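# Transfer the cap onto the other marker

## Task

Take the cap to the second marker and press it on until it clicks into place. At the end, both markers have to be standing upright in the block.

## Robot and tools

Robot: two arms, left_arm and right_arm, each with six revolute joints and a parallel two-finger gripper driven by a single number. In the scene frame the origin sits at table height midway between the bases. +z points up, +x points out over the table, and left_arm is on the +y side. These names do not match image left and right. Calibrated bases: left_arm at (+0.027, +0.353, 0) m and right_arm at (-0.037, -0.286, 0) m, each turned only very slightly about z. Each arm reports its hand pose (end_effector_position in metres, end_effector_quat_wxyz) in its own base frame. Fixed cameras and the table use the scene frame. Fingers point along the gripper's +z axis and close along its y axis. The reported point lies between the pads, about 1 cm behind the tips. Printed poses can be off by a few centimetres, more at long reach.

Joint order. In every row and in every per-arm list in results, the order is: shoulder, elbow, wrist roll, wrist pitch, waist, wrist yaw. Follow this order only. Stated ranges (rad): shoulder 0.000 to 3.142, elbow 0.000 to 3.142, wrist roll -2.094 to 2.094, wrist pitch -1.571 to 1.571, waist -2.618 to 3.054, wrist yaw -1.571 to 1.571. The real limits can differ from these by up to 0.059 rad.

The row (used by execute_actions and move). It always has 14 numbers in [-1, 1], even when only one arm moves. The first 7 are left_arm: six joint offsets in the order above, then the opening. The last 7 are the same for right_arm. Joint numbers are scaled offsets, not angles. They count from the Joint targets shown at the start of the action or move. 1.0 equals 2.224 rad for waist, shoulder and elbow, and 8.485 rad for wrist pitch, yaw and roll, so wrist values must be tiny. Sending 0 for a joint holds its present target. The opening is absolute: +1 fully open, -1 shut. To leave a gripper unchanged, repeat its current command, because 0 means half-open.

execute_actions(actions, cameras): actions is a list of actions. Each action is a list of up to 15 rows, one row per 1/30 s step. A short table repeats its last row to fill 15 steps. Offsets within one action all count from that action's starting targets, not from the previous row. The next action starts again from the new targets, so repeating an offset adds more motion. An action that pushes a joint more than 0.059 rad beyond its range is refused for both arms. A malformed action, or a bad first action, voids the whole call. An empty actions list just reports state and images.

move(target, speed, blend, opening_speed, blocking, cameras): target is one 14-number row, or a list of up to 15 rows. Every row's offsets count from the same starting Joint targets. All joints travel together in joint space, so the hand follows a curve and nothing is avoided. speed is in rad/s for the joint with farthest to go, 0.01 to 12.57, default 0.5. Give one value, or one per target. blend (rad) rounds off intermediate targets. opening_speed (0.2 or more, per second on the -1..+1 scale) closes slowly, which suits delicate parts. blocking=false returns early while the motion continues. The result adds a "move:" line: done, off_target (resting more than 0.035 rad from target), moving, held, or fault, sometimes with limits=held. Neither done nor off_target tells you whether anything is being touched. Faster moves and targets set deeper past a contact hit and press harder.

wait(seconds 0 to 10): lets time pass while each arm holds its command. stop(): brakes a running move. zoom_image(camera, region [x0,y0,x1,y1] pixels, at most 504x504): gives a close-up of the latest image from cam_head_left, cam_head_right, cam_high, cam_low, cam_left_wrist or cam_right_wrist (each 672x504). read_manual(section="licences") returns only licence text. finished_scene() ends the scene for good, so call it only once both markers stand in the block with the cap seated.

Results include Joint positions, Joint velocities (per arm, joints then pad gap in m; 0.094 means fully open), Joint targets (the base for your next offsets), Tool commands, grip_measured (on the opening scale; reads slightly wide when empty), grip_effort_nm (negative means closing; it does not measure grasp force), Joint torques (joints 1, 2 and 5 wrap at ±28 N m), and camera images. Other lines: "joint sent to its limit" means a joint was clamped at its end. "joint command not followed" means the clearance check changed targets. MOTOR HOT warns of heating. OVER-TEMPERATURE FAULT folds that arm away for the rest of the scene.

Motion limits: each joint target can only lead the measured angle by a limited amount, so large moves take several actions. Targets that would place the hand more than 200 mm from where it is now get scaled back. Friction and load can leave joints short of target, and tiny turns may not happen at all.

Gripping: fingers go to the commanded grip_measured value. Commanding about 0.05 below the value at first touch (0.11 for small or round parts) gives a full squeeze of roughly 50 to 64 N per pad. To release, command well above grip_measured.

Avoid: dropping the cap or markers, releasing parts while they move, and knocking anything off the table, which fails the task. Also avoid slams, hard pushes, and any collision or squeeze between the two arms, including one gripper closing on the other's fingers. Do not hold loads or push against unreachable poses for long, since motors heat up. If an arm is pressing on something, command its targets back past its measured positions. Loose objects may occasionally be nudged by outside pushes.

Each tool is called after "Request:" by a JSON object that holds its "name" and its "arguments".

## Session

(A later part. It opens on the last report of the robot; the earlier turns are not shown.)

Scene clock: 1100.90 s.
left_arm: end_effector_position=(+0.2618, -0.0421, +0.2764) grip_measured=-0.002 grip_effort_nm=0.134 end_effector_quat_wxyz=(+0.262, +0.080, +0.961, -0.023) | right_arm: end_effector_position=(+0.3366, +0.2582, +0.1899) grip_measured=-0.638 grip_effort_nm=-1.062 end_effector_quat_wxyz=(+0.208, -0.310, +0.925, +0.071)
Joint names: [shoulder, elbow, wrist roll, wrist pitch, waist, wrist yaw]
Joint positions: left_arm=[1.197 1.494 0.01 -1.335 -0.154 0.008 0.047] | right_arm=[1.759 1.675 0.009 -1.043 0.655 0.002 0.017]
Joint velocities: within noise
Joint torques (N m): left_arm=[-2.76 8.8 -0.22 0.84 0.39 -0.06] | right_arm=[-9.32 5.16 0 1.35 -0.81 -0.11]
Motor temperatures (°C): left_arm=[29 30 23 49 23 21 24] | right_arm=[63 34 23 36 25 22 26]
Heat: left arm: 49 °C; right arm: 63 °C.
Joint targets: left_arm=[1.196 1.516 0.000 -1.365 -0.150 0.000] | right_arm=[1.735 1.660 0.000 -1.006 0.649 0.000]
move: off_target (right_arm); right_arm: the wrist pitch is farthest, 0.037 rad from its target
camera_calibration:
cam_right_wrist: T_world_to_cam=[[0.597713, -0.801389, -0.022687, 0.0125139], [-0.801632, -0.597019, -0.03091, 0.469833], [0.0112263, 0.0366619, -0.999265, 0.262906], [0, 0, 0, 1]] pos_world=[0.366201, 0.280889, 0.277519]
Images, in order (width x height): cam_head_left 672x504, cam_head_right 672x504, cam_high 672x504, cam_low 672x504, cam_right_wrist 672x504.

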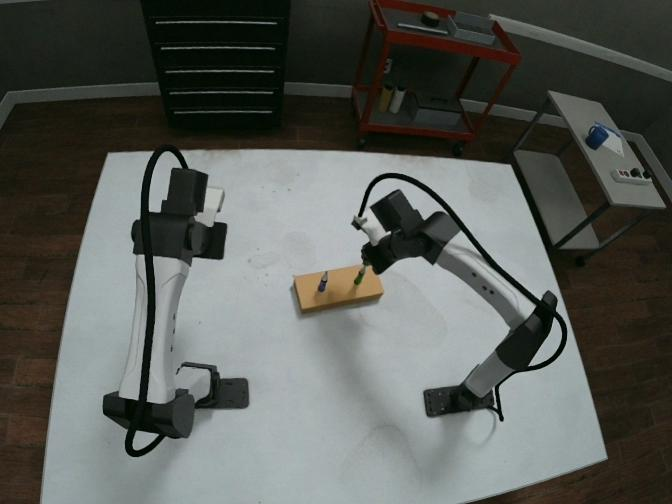

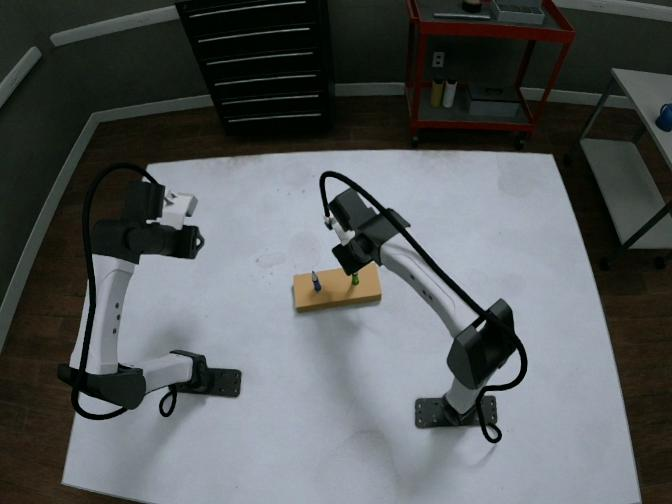

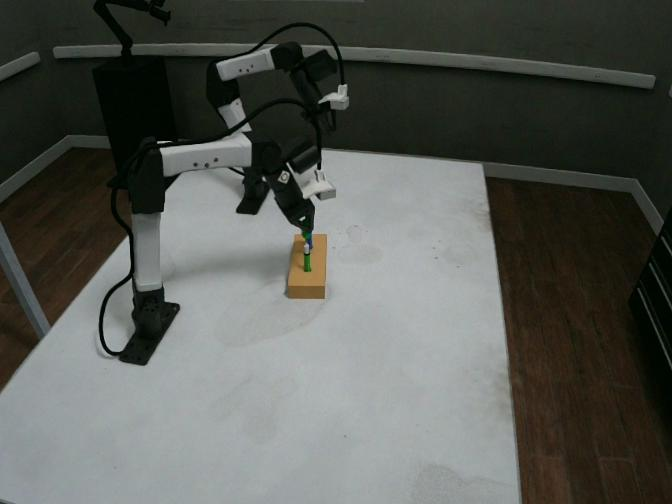

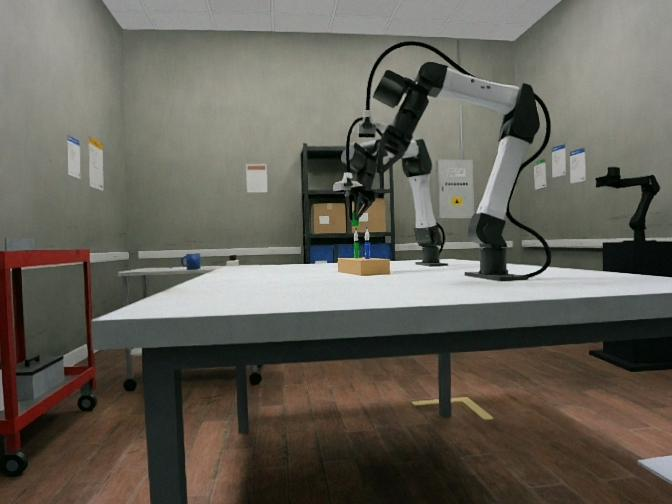

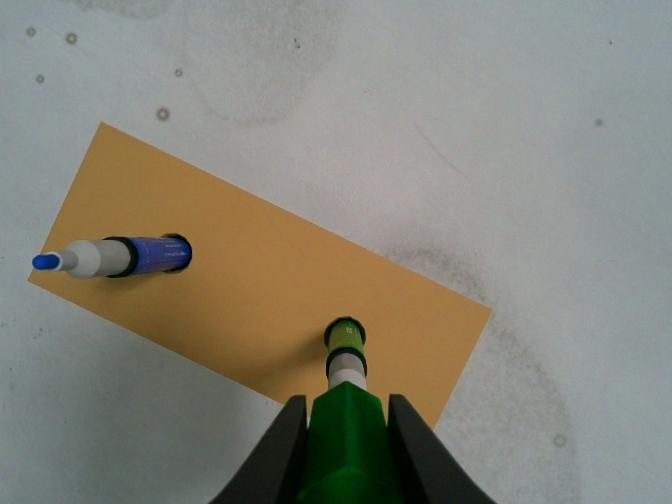

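Request:
{"name": "move", "arguments": {"target": [0, 0, 0, 0, 0, 0, 0.0, -0.0039, -0.0405, 0, 0.00958, 0, 0, -0.72], "speed": 0.1, "cameras": ["cam_right_wrist", "cam_high", "cam_low"]}}

Request:
{"name": "zoom_image", "arguments": {"camera": "cam_low", "region": [320, 200, 400, 280]}}

Request:
{"name": "zoom_image", "arguments": {"camera": "cam_high", "region": [270, 200, 350, 290]}}

Scene clock: 1122.40 s.
left_arm: end_effector_position=(+0.2618, -0.0421, +0.2764) grip_measured=-0.002 grip_effort_nm=0.129 end_effector_quat_wxyz=(+0.262, +0.080, +0.961, -0.023) | right_arm: end_effector_position=(+0.3366, +0.2583, +0.1701) grip_measured=-0.638 grip_effort_nm=-1.057 end_effector_quat_wxyz=(+0.208, -0.309, +0.925, +0.071)
Joint names: [shoulder, elbow, wrist roll, wrist pitch, waist, wrist yaw]
Joint positions: left_arm=[1.197 1.494 0.01 -1.335 -0.154 0.008 0.047] | right_arm=[1.75 1.585 0.009 -0.962 0.655 0.002 0.017]
Joint velocities: within noise
Joint torques (N m): left_arm=[-2.91 8.9 -0.22 0.87 0.46 -0.03] | right_arm=[-9.29 5.15 0 1.32 -0.68 -0.1]
Motor temperatures (°C): left_arm=[28 31 23 47 23 21 24] | right_arm=[60 35 23 36 25 22 26]
Heat: left arm: 47 °C; right arm: 60 °C.
Joint targets: left_arm=[1.196 1.516 0.000 -1.365 -0.150 0.000] | right_arm=[1.726 1.570 0.000 -0.925 0.649 0.000]
move: off_target (right_arm); right_arm: the wrist pitch is farthest, 0.037 rad from its target
camera_calibration:
cam_right_wrist: T_world_to_cam=[[0.597721, -0.801382, -0.0227479, 0.0120754], [-0.801622, -0.59701, -0.0313295, 0.469323], [0.0115261, 0.0369615, -0.99925, 0.242922], [0, 0, 0, 1]] pos_world=[0.366202, 0.280889, 0.257718]
Images, in order (width x height): cam_high 672x504, cam_low 672x504, cam_right_wrist 672x504.

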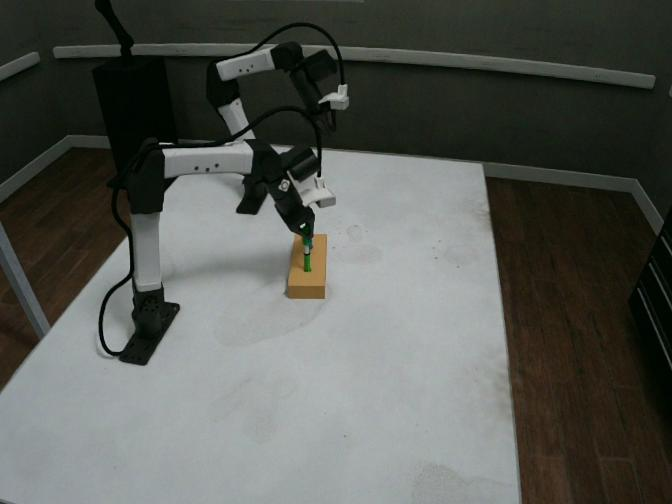

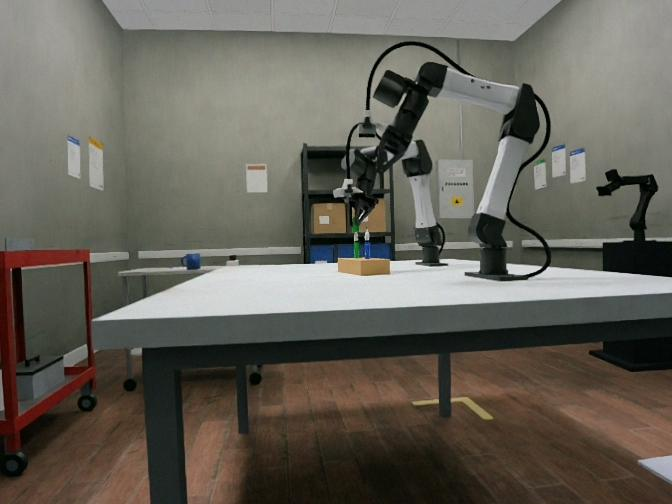

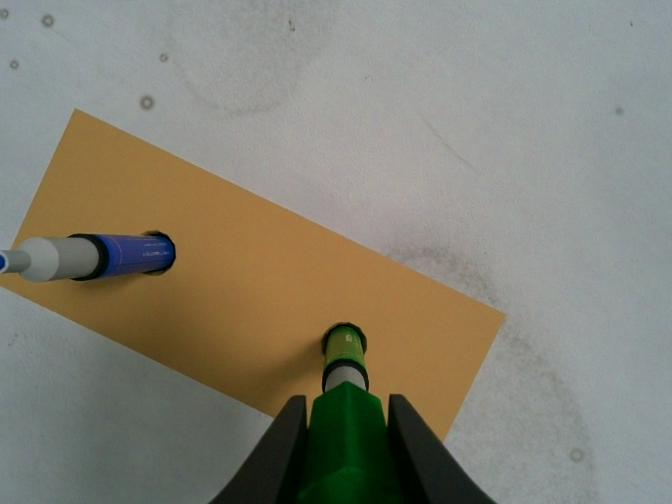

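Scaled by 6.300 from the camera's 672x504 image, which has a finer 960x720 frame.

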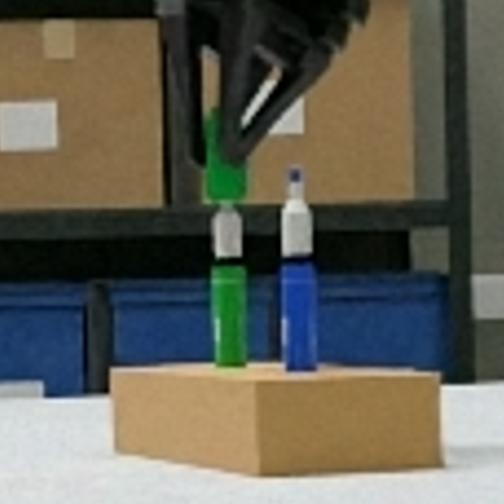

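Scaled by 5.600 from the camera's 672x504 image, which has a finer 960x720 frame.

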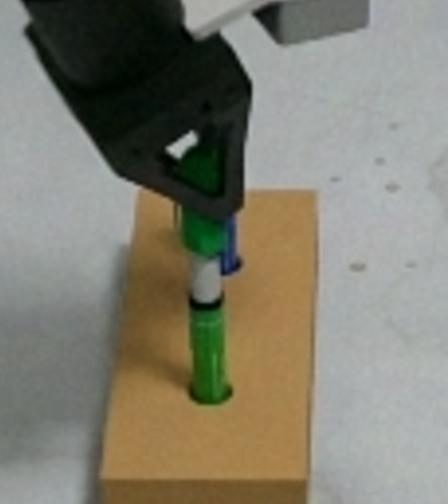

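Request:
{"name": "move", "arguments": {"target": [0, 0, 0, 0, 0, 0, 0.0, -0.0014, -0.0373, 0, 0.00941, 0, 0, -0.72], "speed": 0.08, "cameras": ["cam_right_wrist", "cam_high", "cam_low"]}}

Request:
{"name": "zoom_image", "arguments": {"camera": "cam_low", "region": [320, 200, 400, 280]}}

Request:
{"name": "zoom_image", "arguments": {"camera": "cam_high", "region": [270, 200, 350, 290]}}

Scene clock: 1128.47 s.
left_arm: end_effector_position=(+0.2618, -0.0421, +0.2764) grip_measured=-0.002 grip_effort_nm=0.134 end_effector_quat_wxyz=(+0.262, +0.080, +0.961, -0.023) | right_arm: end_effector_position=(+0.3363, +0.2580, +0.1502) grip_measured=-0.638 grip_effort_nm=-1.067 end_effector_quat_wxyz=(+0.208, -0.310, +0.925, +0.071)
Joint names: [shoulder, elbow, wrist roll, wrist pitch, waist, wrist yaw]
Joint positions: left_arm=[1.197 1.494 0.01 -1.335 -0.154 0.008 0.047] | right_arm=[1.747 1.502 0.009 -0.883 0.655 0.002 0.017]
Joint velocities: within noise
Joint torques (N m): left_arm=[-2.86 8.87 -0.2 0.83 0.35 -0.06] | right_arm=[-9.22 5.15 -0.02 1.35 -0.8 -0.1]
Motor temperatures (°C): left_arm=[28 32 23 46 23 21 24] | right_arm=[60 35 23 36 25 22 26]
Heat: left arm: 46 °C; right arm: 60 °C.
Joint targets: left_arm=[1.196 1.516 0.000 -1.365 -0.150 0.000] | right_arm=[1.723 1.487 0.000 -0.845 0.649 0.000]
move: off_target (right_arm); right_arm: the wrist pitch is farthest, 0.038 rad from its target
camera_calibration:
cam_right_wrist: T_world_to_cam=[[0.5977, -0.801398, -0.0227253, 0.0115863], [-0.801649, -0.597032, -0.0301903, 0.468161], [0.0106267, 0.0362625, -0.999286, 0.223481], [0, 0, 0, 1]] pos_world=[0.366001, 0.280688, 0.237719]
Images, in order (width x height): cam_high 672x504, cam_low 672x504, cam_right_wrist 672x504.

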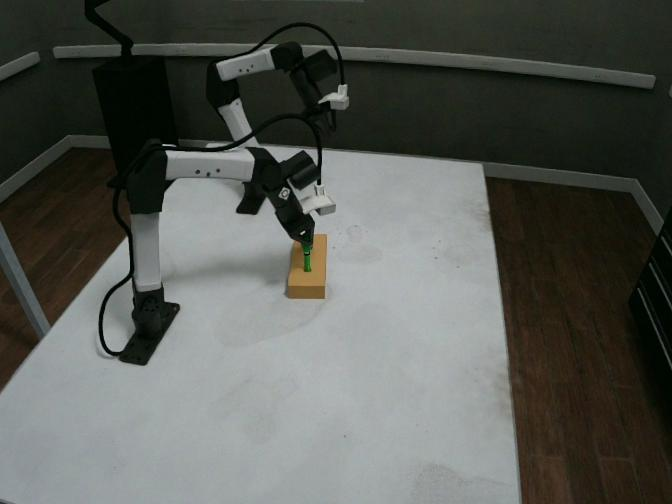

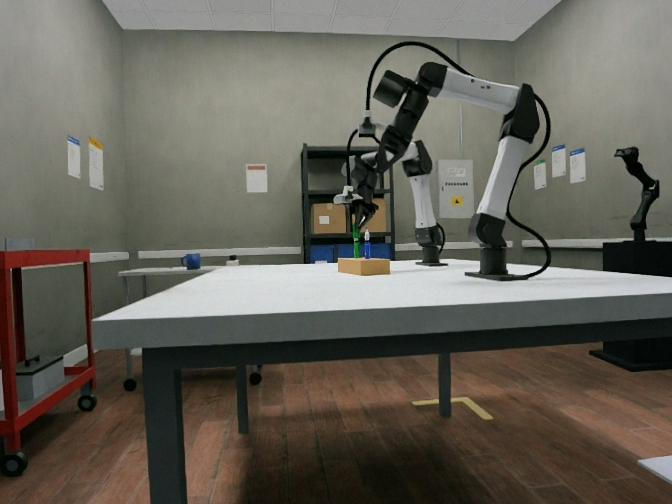

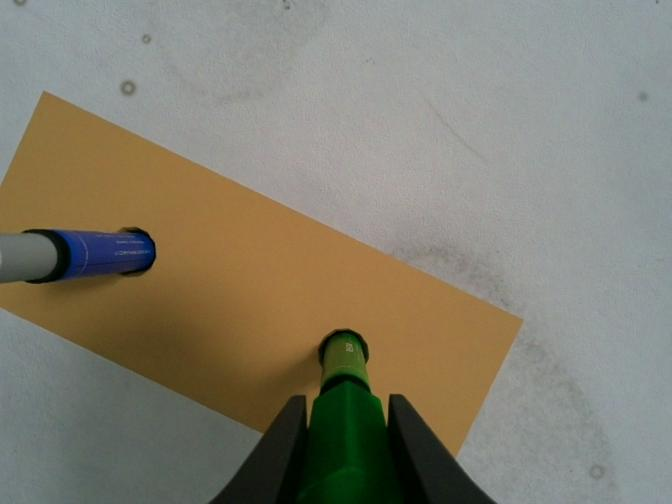

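Scaled by 6.300 from the camera's 672x504 image, which has a finer 960x720 frame.

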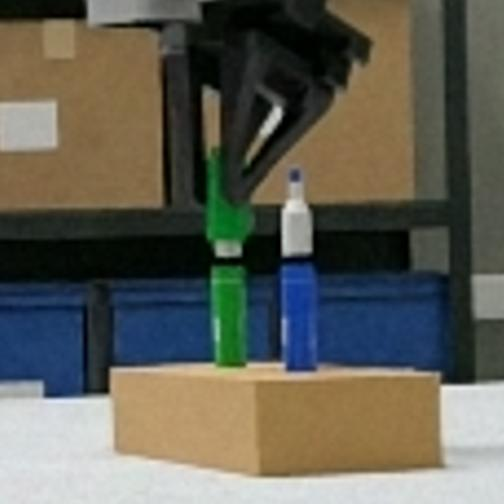

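Scaled by 5.600 from the camera's 672x504 image, which has a finer 960x720 frame.

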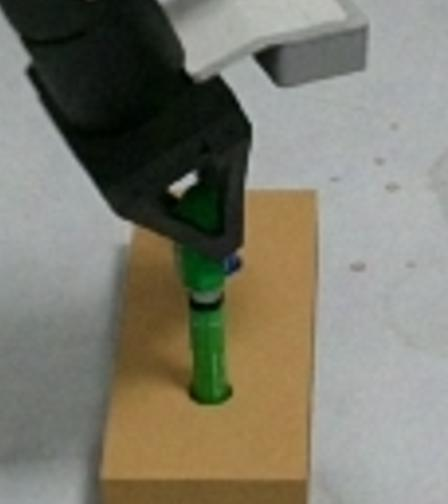

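Request:
{"name": "move", "arguments": {"target": [0, 0, 0, 0, 0, 0, 0.0, 0.0229, -0.0353, 0, -0.0071, 0, 0, -0.72], "speed": 0.08, "cameras": ["cam_right_wrist", "cam_high", "cam_low"]}}

Request:
{"name": "zoom_image", "arguments": {"camera": "cam_low", "region": [320, 200, 400, 280]}}

Scene clock: 1140.87 s.
left_arm: end_effector_position=(+0.2618, -0.0421, +0.2764) grip_measured=-0.002 grip_effort_nm=0.129 end_effector_quat_wxyz=(+0.262, +0.080, +0.961, -0.023) | right_arm: end_effector_position=(+0.3352, +0.2559, +0.1394) grip_measured=-0.638 grip_effort_nm=-1.053 end_effector_quat_wxyz=(+0.207, -0.308, +0.926, +0.067)
Joint names: [shoulder, elbow, wrist roll, wrist pitch, waist, wrist yaw]
Joint positions: left_arm=[1.197 1.494 0.01 -1.335 -0.154 0.008 0.047] | right_arm=[1.743 1.456 0.011 -0.845 0.655 0.008 0.017]
Joint velocities: within noise
Joint torques (N m): left_arm=[-2.89 8.96 -0.18 0.89 0.49 -0.04] | right_arm=[-4.82 2.61 -0.01 0.39 -0.7 -0.11]
Motor temperatures (°C): left_arm=[28 32 23 45 23 21 24] | right_arm=[61 35 23 36 25 22 26]
Heat: left arm: 45 °C; right arm: 61 °C.
Joint targets: left_arm=[1.196 1.516 0.000 -1.365 -0.150 0.000] | right_arm=[1.774 1.408 0.000 -0.905 0.649 0.000]
move: off_target (right_arm); right_arm: the wrist pitch is farthest, 0.060 rad from its target
camera_calibration:
cam_right_wrist: T_world_to_cam=[[0.59447, -0.803921, -0.0177942, 0.0113385], [-0.804044, -0.593971, -0.0266661, 0.465233], [0.0108682, 0.0301595, -0.999486, 0.214326], [0, 0, 0, 1]] pos_world=[0.364998, 0.278986, 0.226824]
Images, in order (width x height): cam_high 672x504, cam_low 672x504, cam_right_wrist 672x504.

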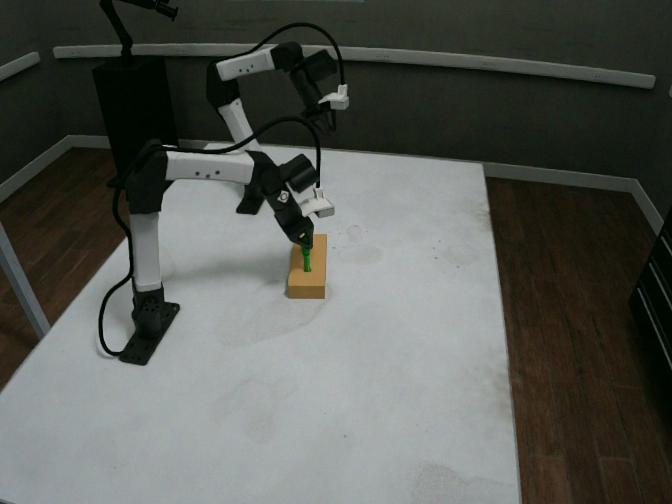

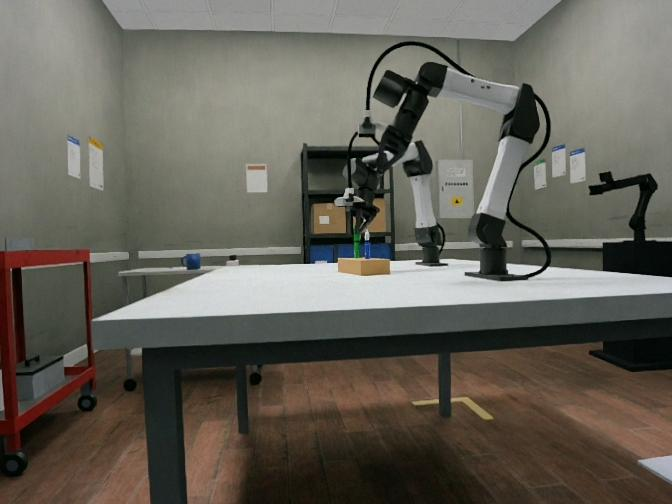

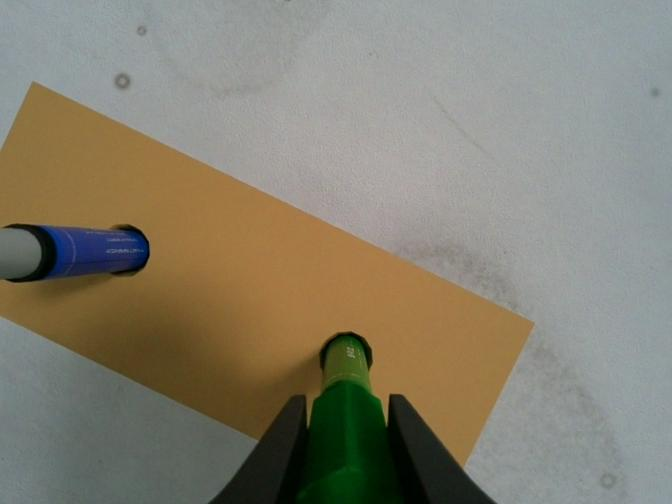

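Scaled by 6.300 from the camera's 672x504 image, which has a finer 960x720 frame.

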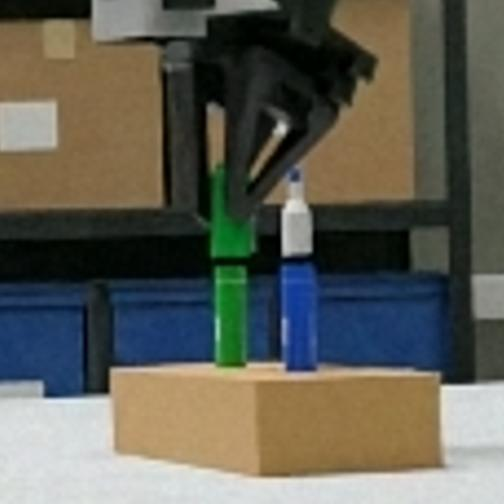

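Request:
{"name": "move", "arguments": {"target": [0, 0, 0, 0, 0, 0, 0.0, 0.0355, -0.0279, 0, -0.0106, 0, 0, -0.72], "speed": 0.08, "cameras": ["cam_right_wrist", "cam_high", "cam_low"]}}

Request:
{"name": "zoom_image", "arguments": {"camera": "cam_low", "region": [320, 200, 400, 280]}}

Request:
{"name": "zoom_image", "arguments": {"camera": "cam_high", "region": [270, 200, 350, 290]}}

Scene clock: 1153.80 s.
left_arm: end_effector_position=(+0.2618, -0.0421, +0.2764) grip_measured=-0.002 grip_effort_nm=0.134 end_effector_quat_wxyz=(+0.262, +0.080, +0.961, -0.023) | right_arm: end_effector_position=(+0.3330, +0.2538, +0.1269) grip_measured=-0.638 grip_effort_nm=-1.057 end_effector_quat_wxyz=(+0.196, -0.309, +0.928, +0.063)
Joint names: [shoulder, elbow, wrist roll, wrist pitch, waist, wrist yaw]
Joint positions: left_arm=[1.197 1.494 0.01 -1.335 -0.154 0.008 0.047] | right_arm=[1.754 1.43 0.011 -0.831 0.655 0.01 0.017]
Joint velocities: within noise
Joint torques (N m): left_arm=[-2.84 9.09 -0.19 0.87 0.32 -0.06] | right_arm=[0.64 -0.36 -0.01 -0.48 -0.77 -0.08]
Motor temperatures (°C): left_arm=[28 32 23 44 23 21 24] | right_arm=[56 34 23 35 25 22 26]
Heat: left arm: 44 °C; right arm: 56 °C.
Joint targets: left_arm=[1.196 1.516 0.000 -1.365 -0.150 0.000] | right_arm=[1.853 1.346 0.000 -0.995 0.649 0.000]
move: off_target (right_arm); right_arm: the wrist pitch is farthest, 0.164 rad from its target
camera_calibration:
cam_right_wrist: T_world_to_cam=[[0.593655, -0.804562, -0.0159249, 0.01103], [-0.804688, -0.593692, -0.00277584, 0.458946], [-0.00722117, 0.0144625, -0.999869, 0.212015], [0, 0, 0, 1]] pos_world=[0.364291, 0.27828, 0.213437]
Images, in order (width x height): cam_high 672x504, cam_low 672x504, cam_right_wrist 672x504.

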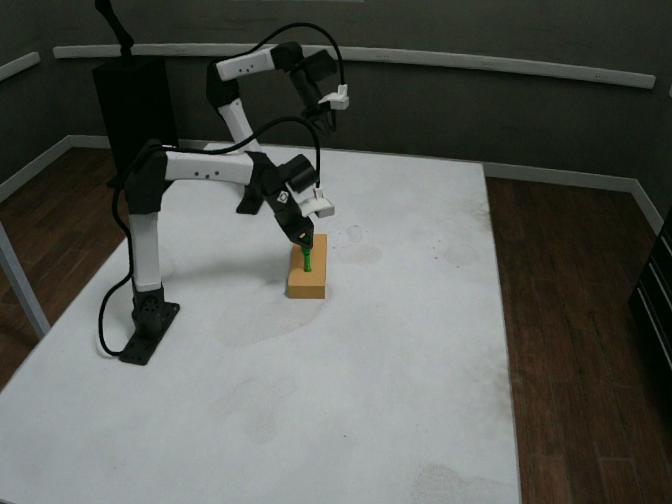

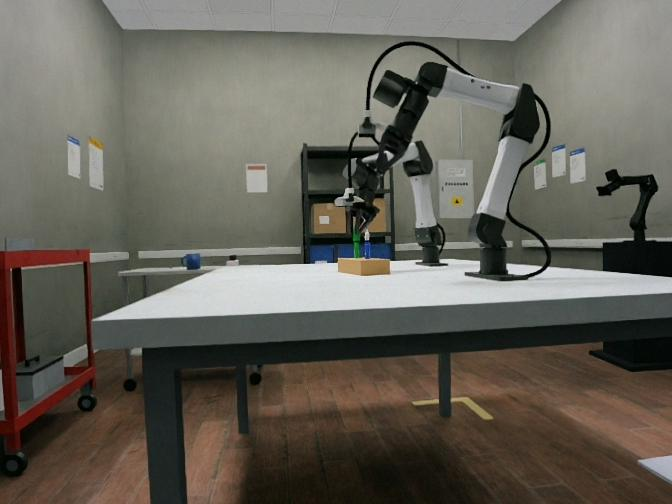

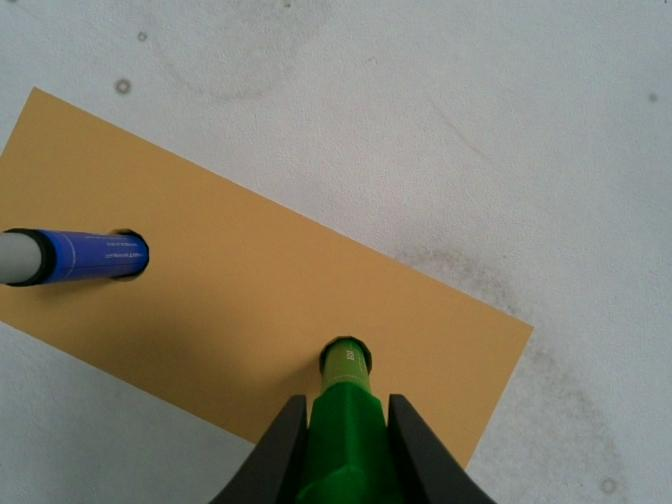

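Scaled by 6.300 from the camera's 672x504 image, which has a finer 960x720 frame.

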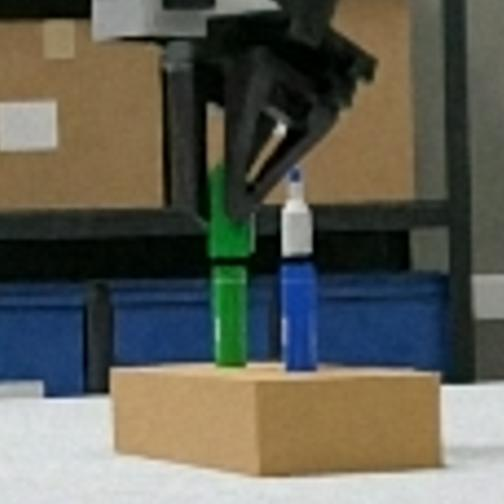

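Scaled by 5.600 from the camera's 672x504 image, which has a finer 960x720 frame.

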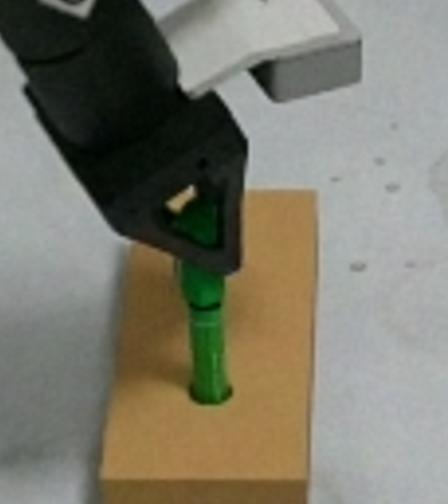

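Request:
{"name": "move", "arguments": {"target": [0, 0, 0, 0, 0, 0, 0.0, -0.0531, 0.0836, 0, 0.0093, 0, 0, -0.72], "speed": 0.15, "cameras": ["cam_right_wrist", "cam_high", "cam_low"]}}

Request:
{"name": "zoom_image", "arguments": {"camera": "cam_low", "region": [320, 200, 400, 280]}}

Request:
{"name": "zoom_image", "arguments": {"camera": "cam_high", "region": [270, 200, 350, 290]}}

Scene clock: 1168.40 s.
left_arm: end_effector_position=(+0.2618, -0.0421, +0.2764) grip_measured=-0.002 grip_effort_nm=0.129 end_effector_quat_wxyz=(+0.262, +0.080, +0.961, -0.023) | right_arm: end_effector_position=(+0.3354, +0.2573, +0.1508) grip_measured=-0.638 grip_effort_nm=-1.048 end_effector_quat_wxyz=(+0.206, -0.309, +0.926, +0.070)
Joint names: [shoulder, elbow, wrist roll, wrist pitch, waist, wrist yaw]
Joint positions: left_arm=[1.197 1.494 0.01 -1.335 -0.154 0.008 0.047] | right_arm=[1.746 1.505 0.011 -0.891 0.655 0.002 0.017]
Joint velocities: within noise
Joint torques (N m): left_arm=[-2.99 8.87 -0.2 0.88 0.23 -0.05] | right_arm=[-8.24 8.54 -0.01 0.74 -0.81 -0.11]
Motor temperatures (°C): left_arm=[28 33 23 43 23 21 24] | right_arm=[51 32 23 34 25 22 26]
Heat: left arm: 43 °C; right arm: 51 °C.
Joint targets: left_arm=[1.196 1.516 0.000 -1.365 -0.150 0.000] | right_arm=[1.735 1.532 0.000 -0.916 0.649 0.000]
move: done
camera_calibration:
cam_right_wrist: T_world_to_cam=[[0.596492, -0.80228, -0.023342, 0.0123119], [-0.802586, -0.595953, -0.0263661, 0.466464], [0.0072423, 0.0344612, -0.99938, 0.225774], [0, 0, 0, 1]] pos_world=[0.365399, 0.280088, 0.23822]
Images, in order (width x height): cam_high 672x504, cam_low 672x504, cam_right_wrist 672x504.

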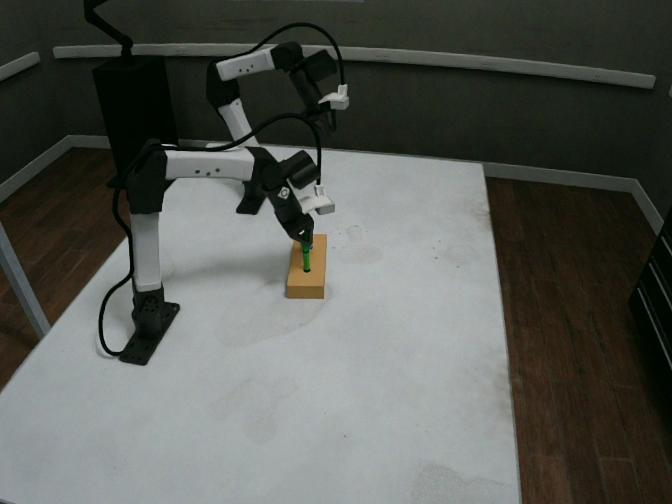

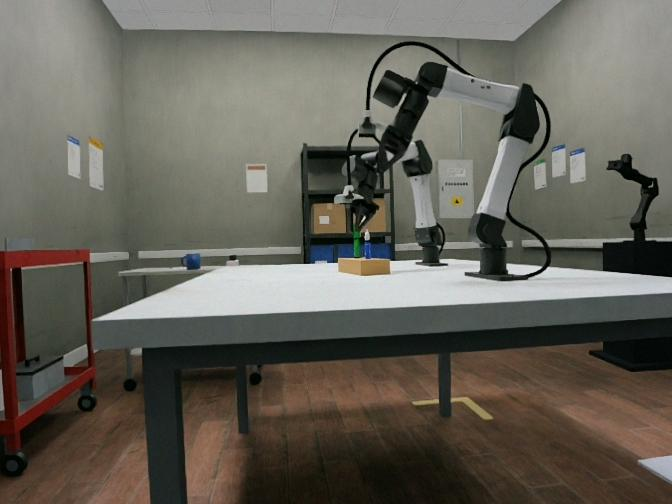

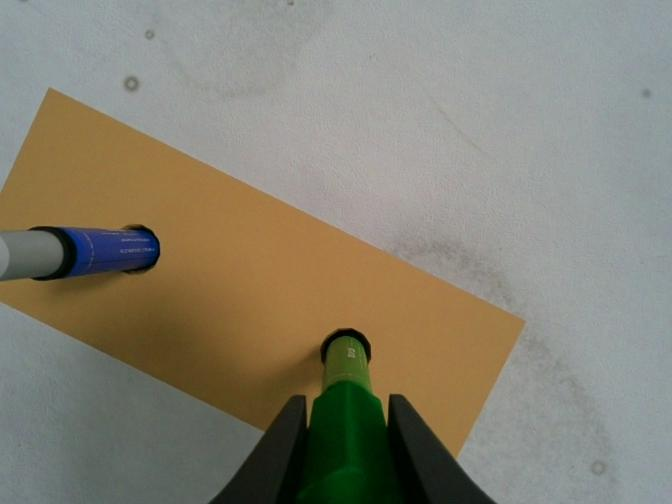

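Scaled by 6.300 from the camera's 672x504 image, which has a finer 960x720 frame.

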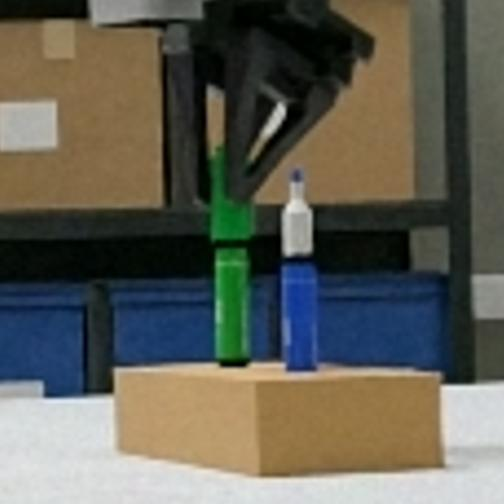

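Scaled by 5.600 from the camera's 672x504 image, which has a finer 960x720 frame.

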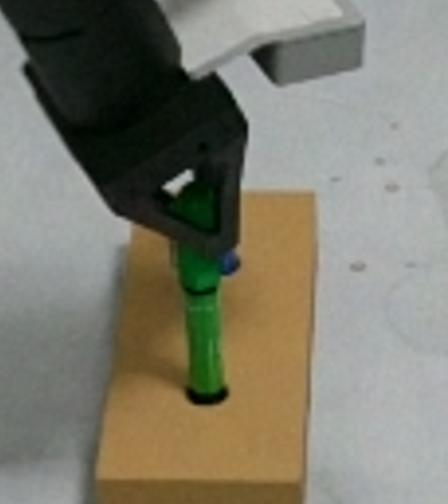

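Request:
{"name": "move", "arguments": {"target": [[0, 0, 0, 0, 0, 0, 0.0, 0.0135, -0.0513, 0, 0.0048, 0, 0, -0.72], [0, 0, 0, 0, 0, 0, 0.0, 0.0013, -0.036, 0, 0.0084, 0, 0, -0.72], [0, 0, 0, 0, 0, 0, 0.0, 0.0013, -0.036, 0, 0.0084, 0, 0, -0.2]], "speed": [0.12, 0.2, 0.2], "opening_speed": 1.0, "cameras": ["cam_right_wrist", "cam_high", "cam_low"]}}

Request:
{"name": "zoom_image", "arguments": {"camera": "cam_low", "region": [320, 200, 400, 280]}}

Request:
{"name": "zoom_image", "arguments": {"camera": "cam_high", "region": [270, 200, 350, 290]}}

Scene clock: 1198.27 s.
left_arm: end_effector_position=(+0.2618, -0.0421, +0.2764) grip_measured=-0.002 grip_effort_nm=0.134 end_effector_quat_wxyz=(+0.262, +0.080, +0.961, -0.023) | right_arm: end_effector_position=(+0.3352, +0.2568, +0.1412) grip_measured=-0.202 grip_effort_nm=0.066 end_effector_quat_wxyz=(+0.208, -0.311, +0.925, +0.069)
Joint names: [shoulder, elbow, wrist roll, wrist pitch, waist, wrist yaw]
Joint positions: left_arm=[1.197 1.494 0.01 -1.335 -0.154 0.008 0.047] | right_arm=[1.742 1.462 0.006 -0.848 0.655 0.004 0.037]
Joint velocities: within noise
Joint torques (N m): left_arm=[-2.84 8.8 -0.22 0.88 0.34 -0.04] | right_arm=[-7.62 5.53 -0.02 1.03 -0.75 -0.1]
Motor temperatures (°C): left_arm=[27 33 23 41 23 21 24] | right_arm=[54 34 23 34 25 22 26]
Heat: left arm: 41 °C; right arm: 54 °C.
Joint targets: left_arm=[1.196 1.516 0.000 -1.365 -0.150 0.000] | right_arm=[1.738 1.452 0.000 -0.845 0.649 0.000]
move: done
camera_calibration:
cam_right_wrist: T_world_to_cam=[[0.5994, -0.8002, -0.019975, 0.00985149], [-0.800367, -0.598793, -0.0293238, 0.466138], [0.011504, 0.033564, -0.99937, 0.214991], [0, 0, 0, 1]] pos_world=[0.364703, 0.279787, 0.228721]
Images, in order (width x height): cam_high 672x504, cam_low 672x504, cam_right_wrist 672x504.

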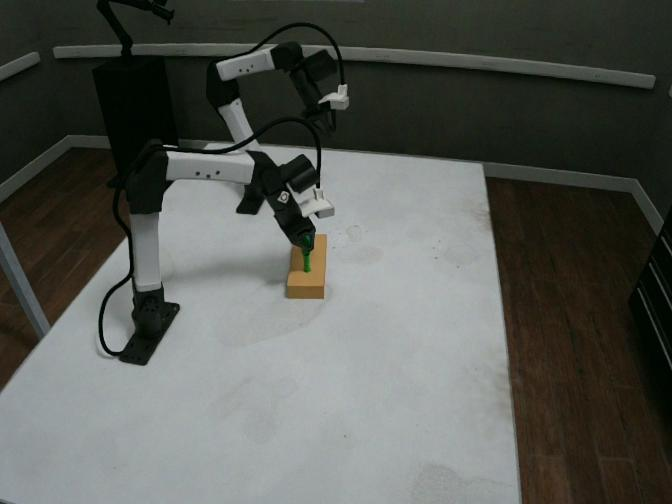

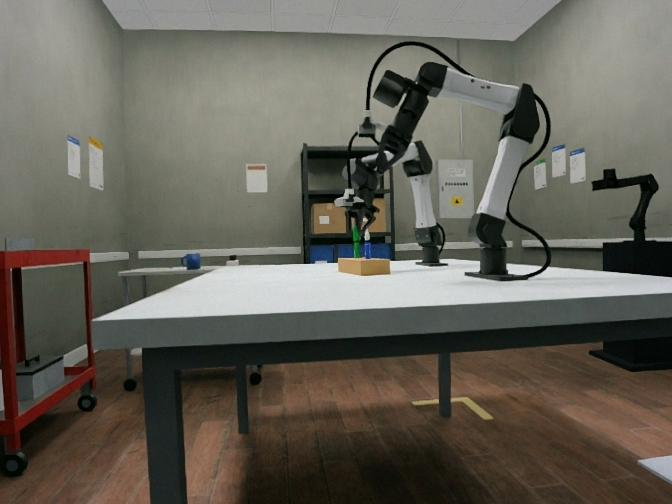

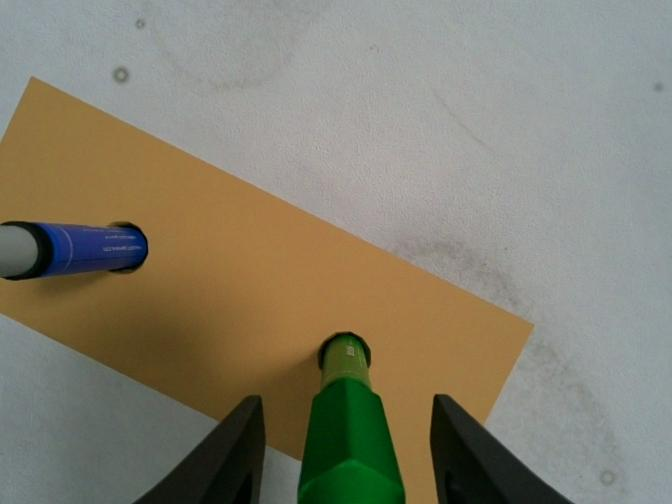

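Scaled by 6.300 from the camera's 672x504 image, which has a finer 960x720 frame.

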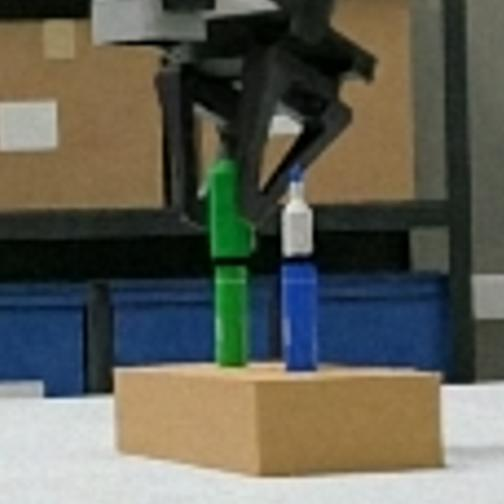

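Scaled by 5.600 from the camera's 672x504 image, which has a finer 960x720 frame.

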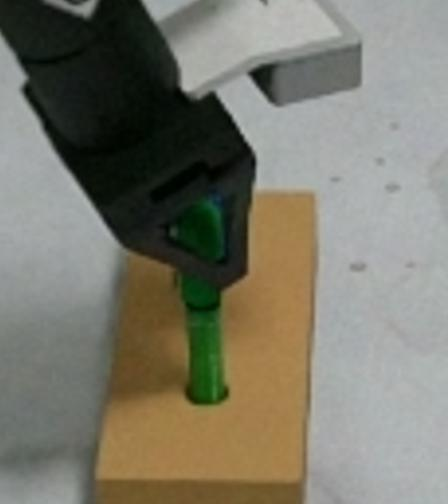

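Request:
{"name": "move", "arguments": {"target": [0, 0, 0, 0, 0, 0, 0.0, -0.0387, 0.0823, 0, -0.0304, 0, 0, -0.2], "speed": 0.25}}

Request:
{"name": "zoom_image", "arguments": {"camera": "cam_low", "region": [320, 200, 400, 280]}}

Request:
{"name": "zoom_image", "arguments": {"camera": "cam_high", "region": [260, 200, 360, 310]}}

Request:
{"name": "zoom_image", "arguments": {"camera": "cam_head_left", "region": [280, 240, 400, 330]}}

Scene clock: 1206.93 s.
left_arm: end_effector_position=(+0.2618, -0.0421, +0.2764) grip_measured=-0.002 grip_effort_nm=0.129 end_effector_quat_wxyz=(+0.262, +0.080, +0.961, -0.023) | right_arm: end_effector_position=(+0.3160, +0.2421, +0.1997) grip_measured=-0.202 grip_effort_nm=0.071 end_effector_quat_wxyz=(+0.206, -0.311, +0.925, +0.069)
Joint names: [shoulder, elbow, wrist roll, wrist pitch, waist, wrist yaw]
Joint positions: left_arm=[1.197 1.494 0.01 -1.335 -0.154 0.008 0.047] | right_arm=[1.668 1.611 0.006 -1.075 0.655 0.004 0.037]
Joint velocities: within noise
Joint torques (N m): left_arm=[-2.78 8.76 -0.22 0.85 0.17 -0.04] | right_arm=[-7.92 8.18 -0.03 0.71 -0.69 -0.1]
Motor temperatures (°C): left_arm=[27 34 23 40 23 21 24] | right_arm=[54 35 23 34 25 22 25]
Heat: left arm: 40 °C; right arm: 54 °C.
Joint targets: left_arm=[1.196 1.516 0.000 -1.365 -0.150 0.000] | right_arm=[1.652 1.635 0.000 -1.103 0.649 0.000]
move: done
camera_calibration:
cam_left_wrist: T_world_to_cam=[[-0.198721, -0.980044, 0.00491089, 0.00772045], [-0.977551, 0.197853, -0.072449, 0.319792], [0.0700315, -0.0191978, -0.99736, 0.343088], [0, 0, 0, 1]] pos_world=[0.29012, -0.0491187, 0.365312]
cam_right_wrist: T_world_to_cam=[[0.59935, -0.800238, -0.0199538, 0.010685], [-0.800436, -0.598846, -0.0261854, 0.443117], [0.00900534, 0.031666, -0.999458, 0.275456], [0, 0, 0, 1]] pos_world=[0.345802, 0.265187, 0.287123]

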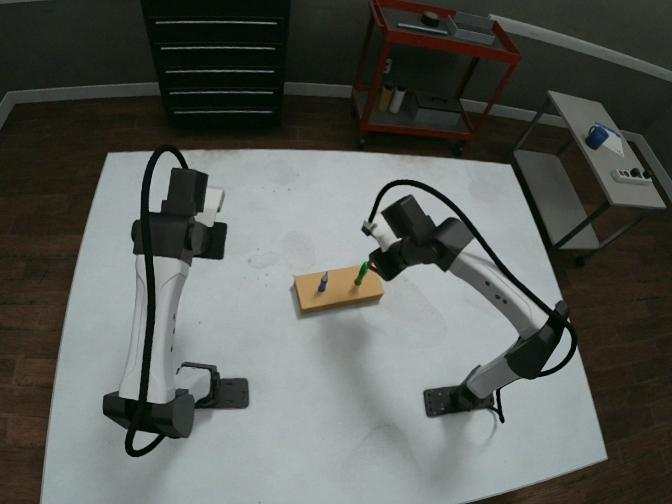

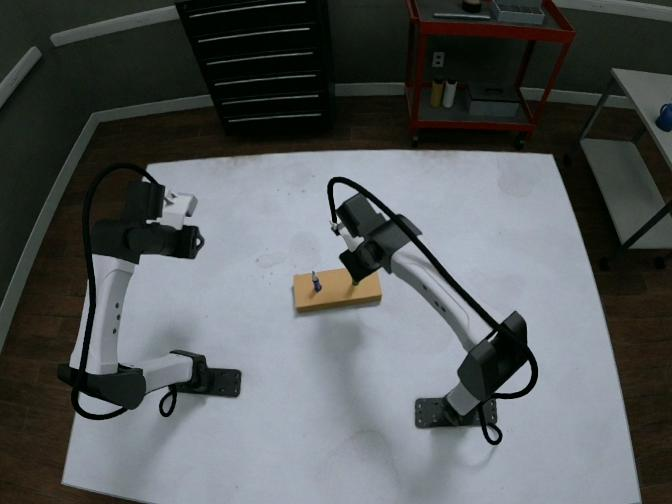

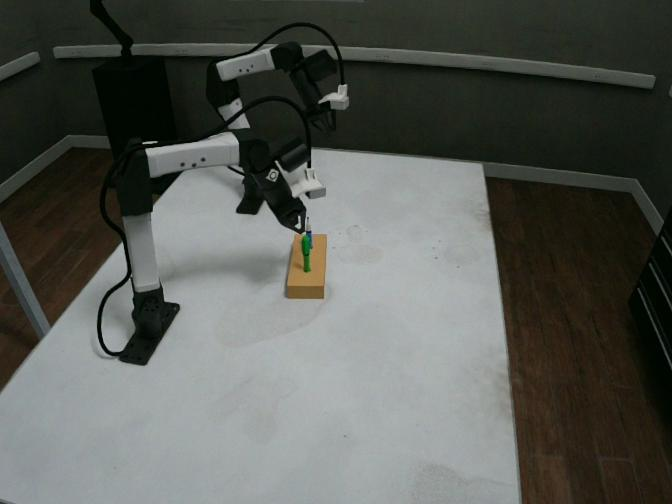

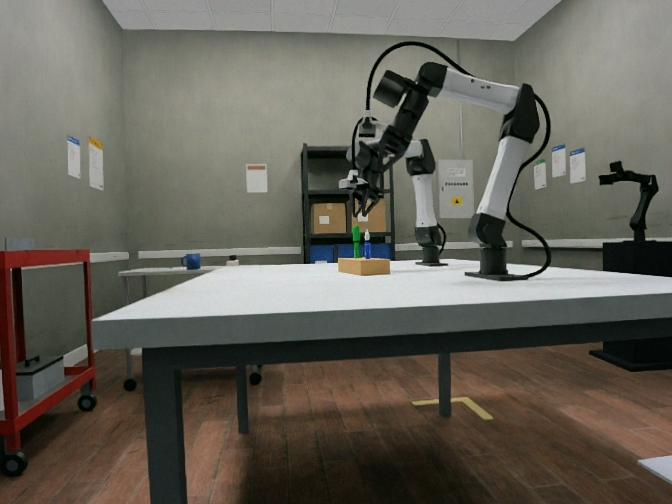

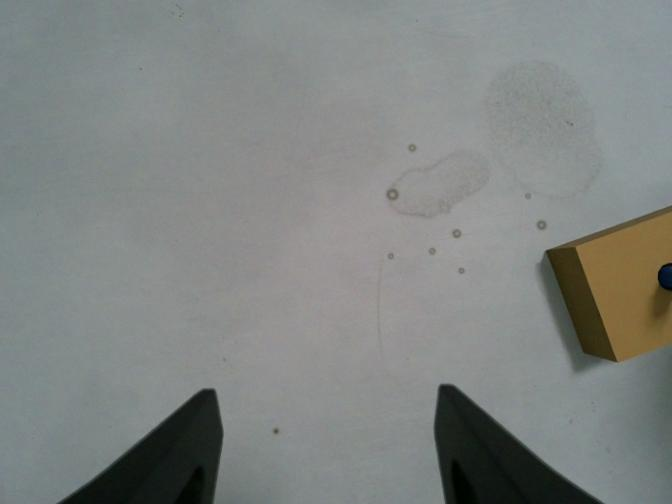

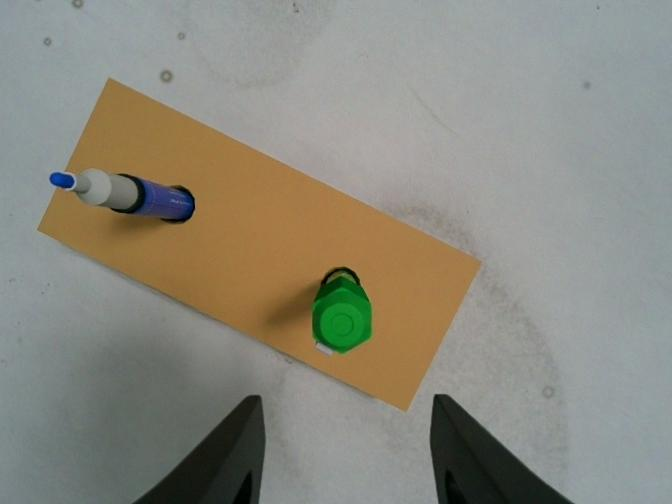

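Scaled by 6.300 from the camera's 672x504 image, which has a finer 960x720 frame.

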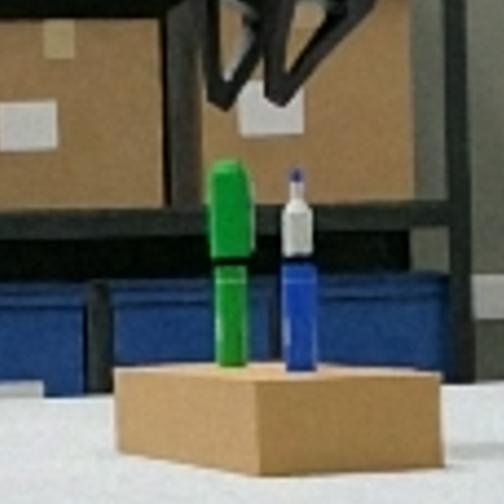

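Scaled by 4.582 from the camera's 672x504 image, which has a finer 960x720 frame.

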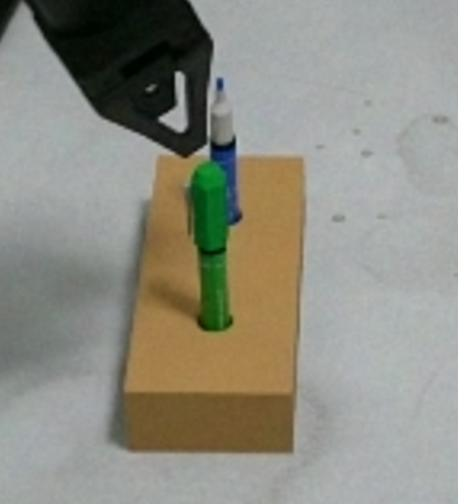

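Scaled by 4.200 from the camera's 672x504 image, which has a finer 960x720 frame.

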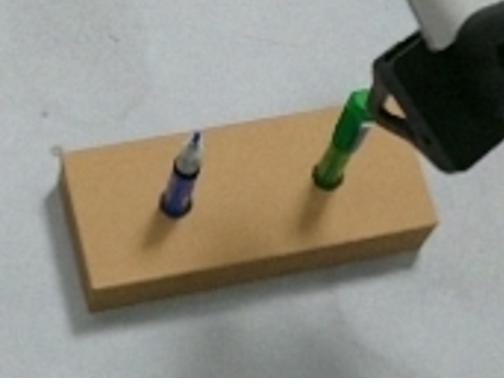

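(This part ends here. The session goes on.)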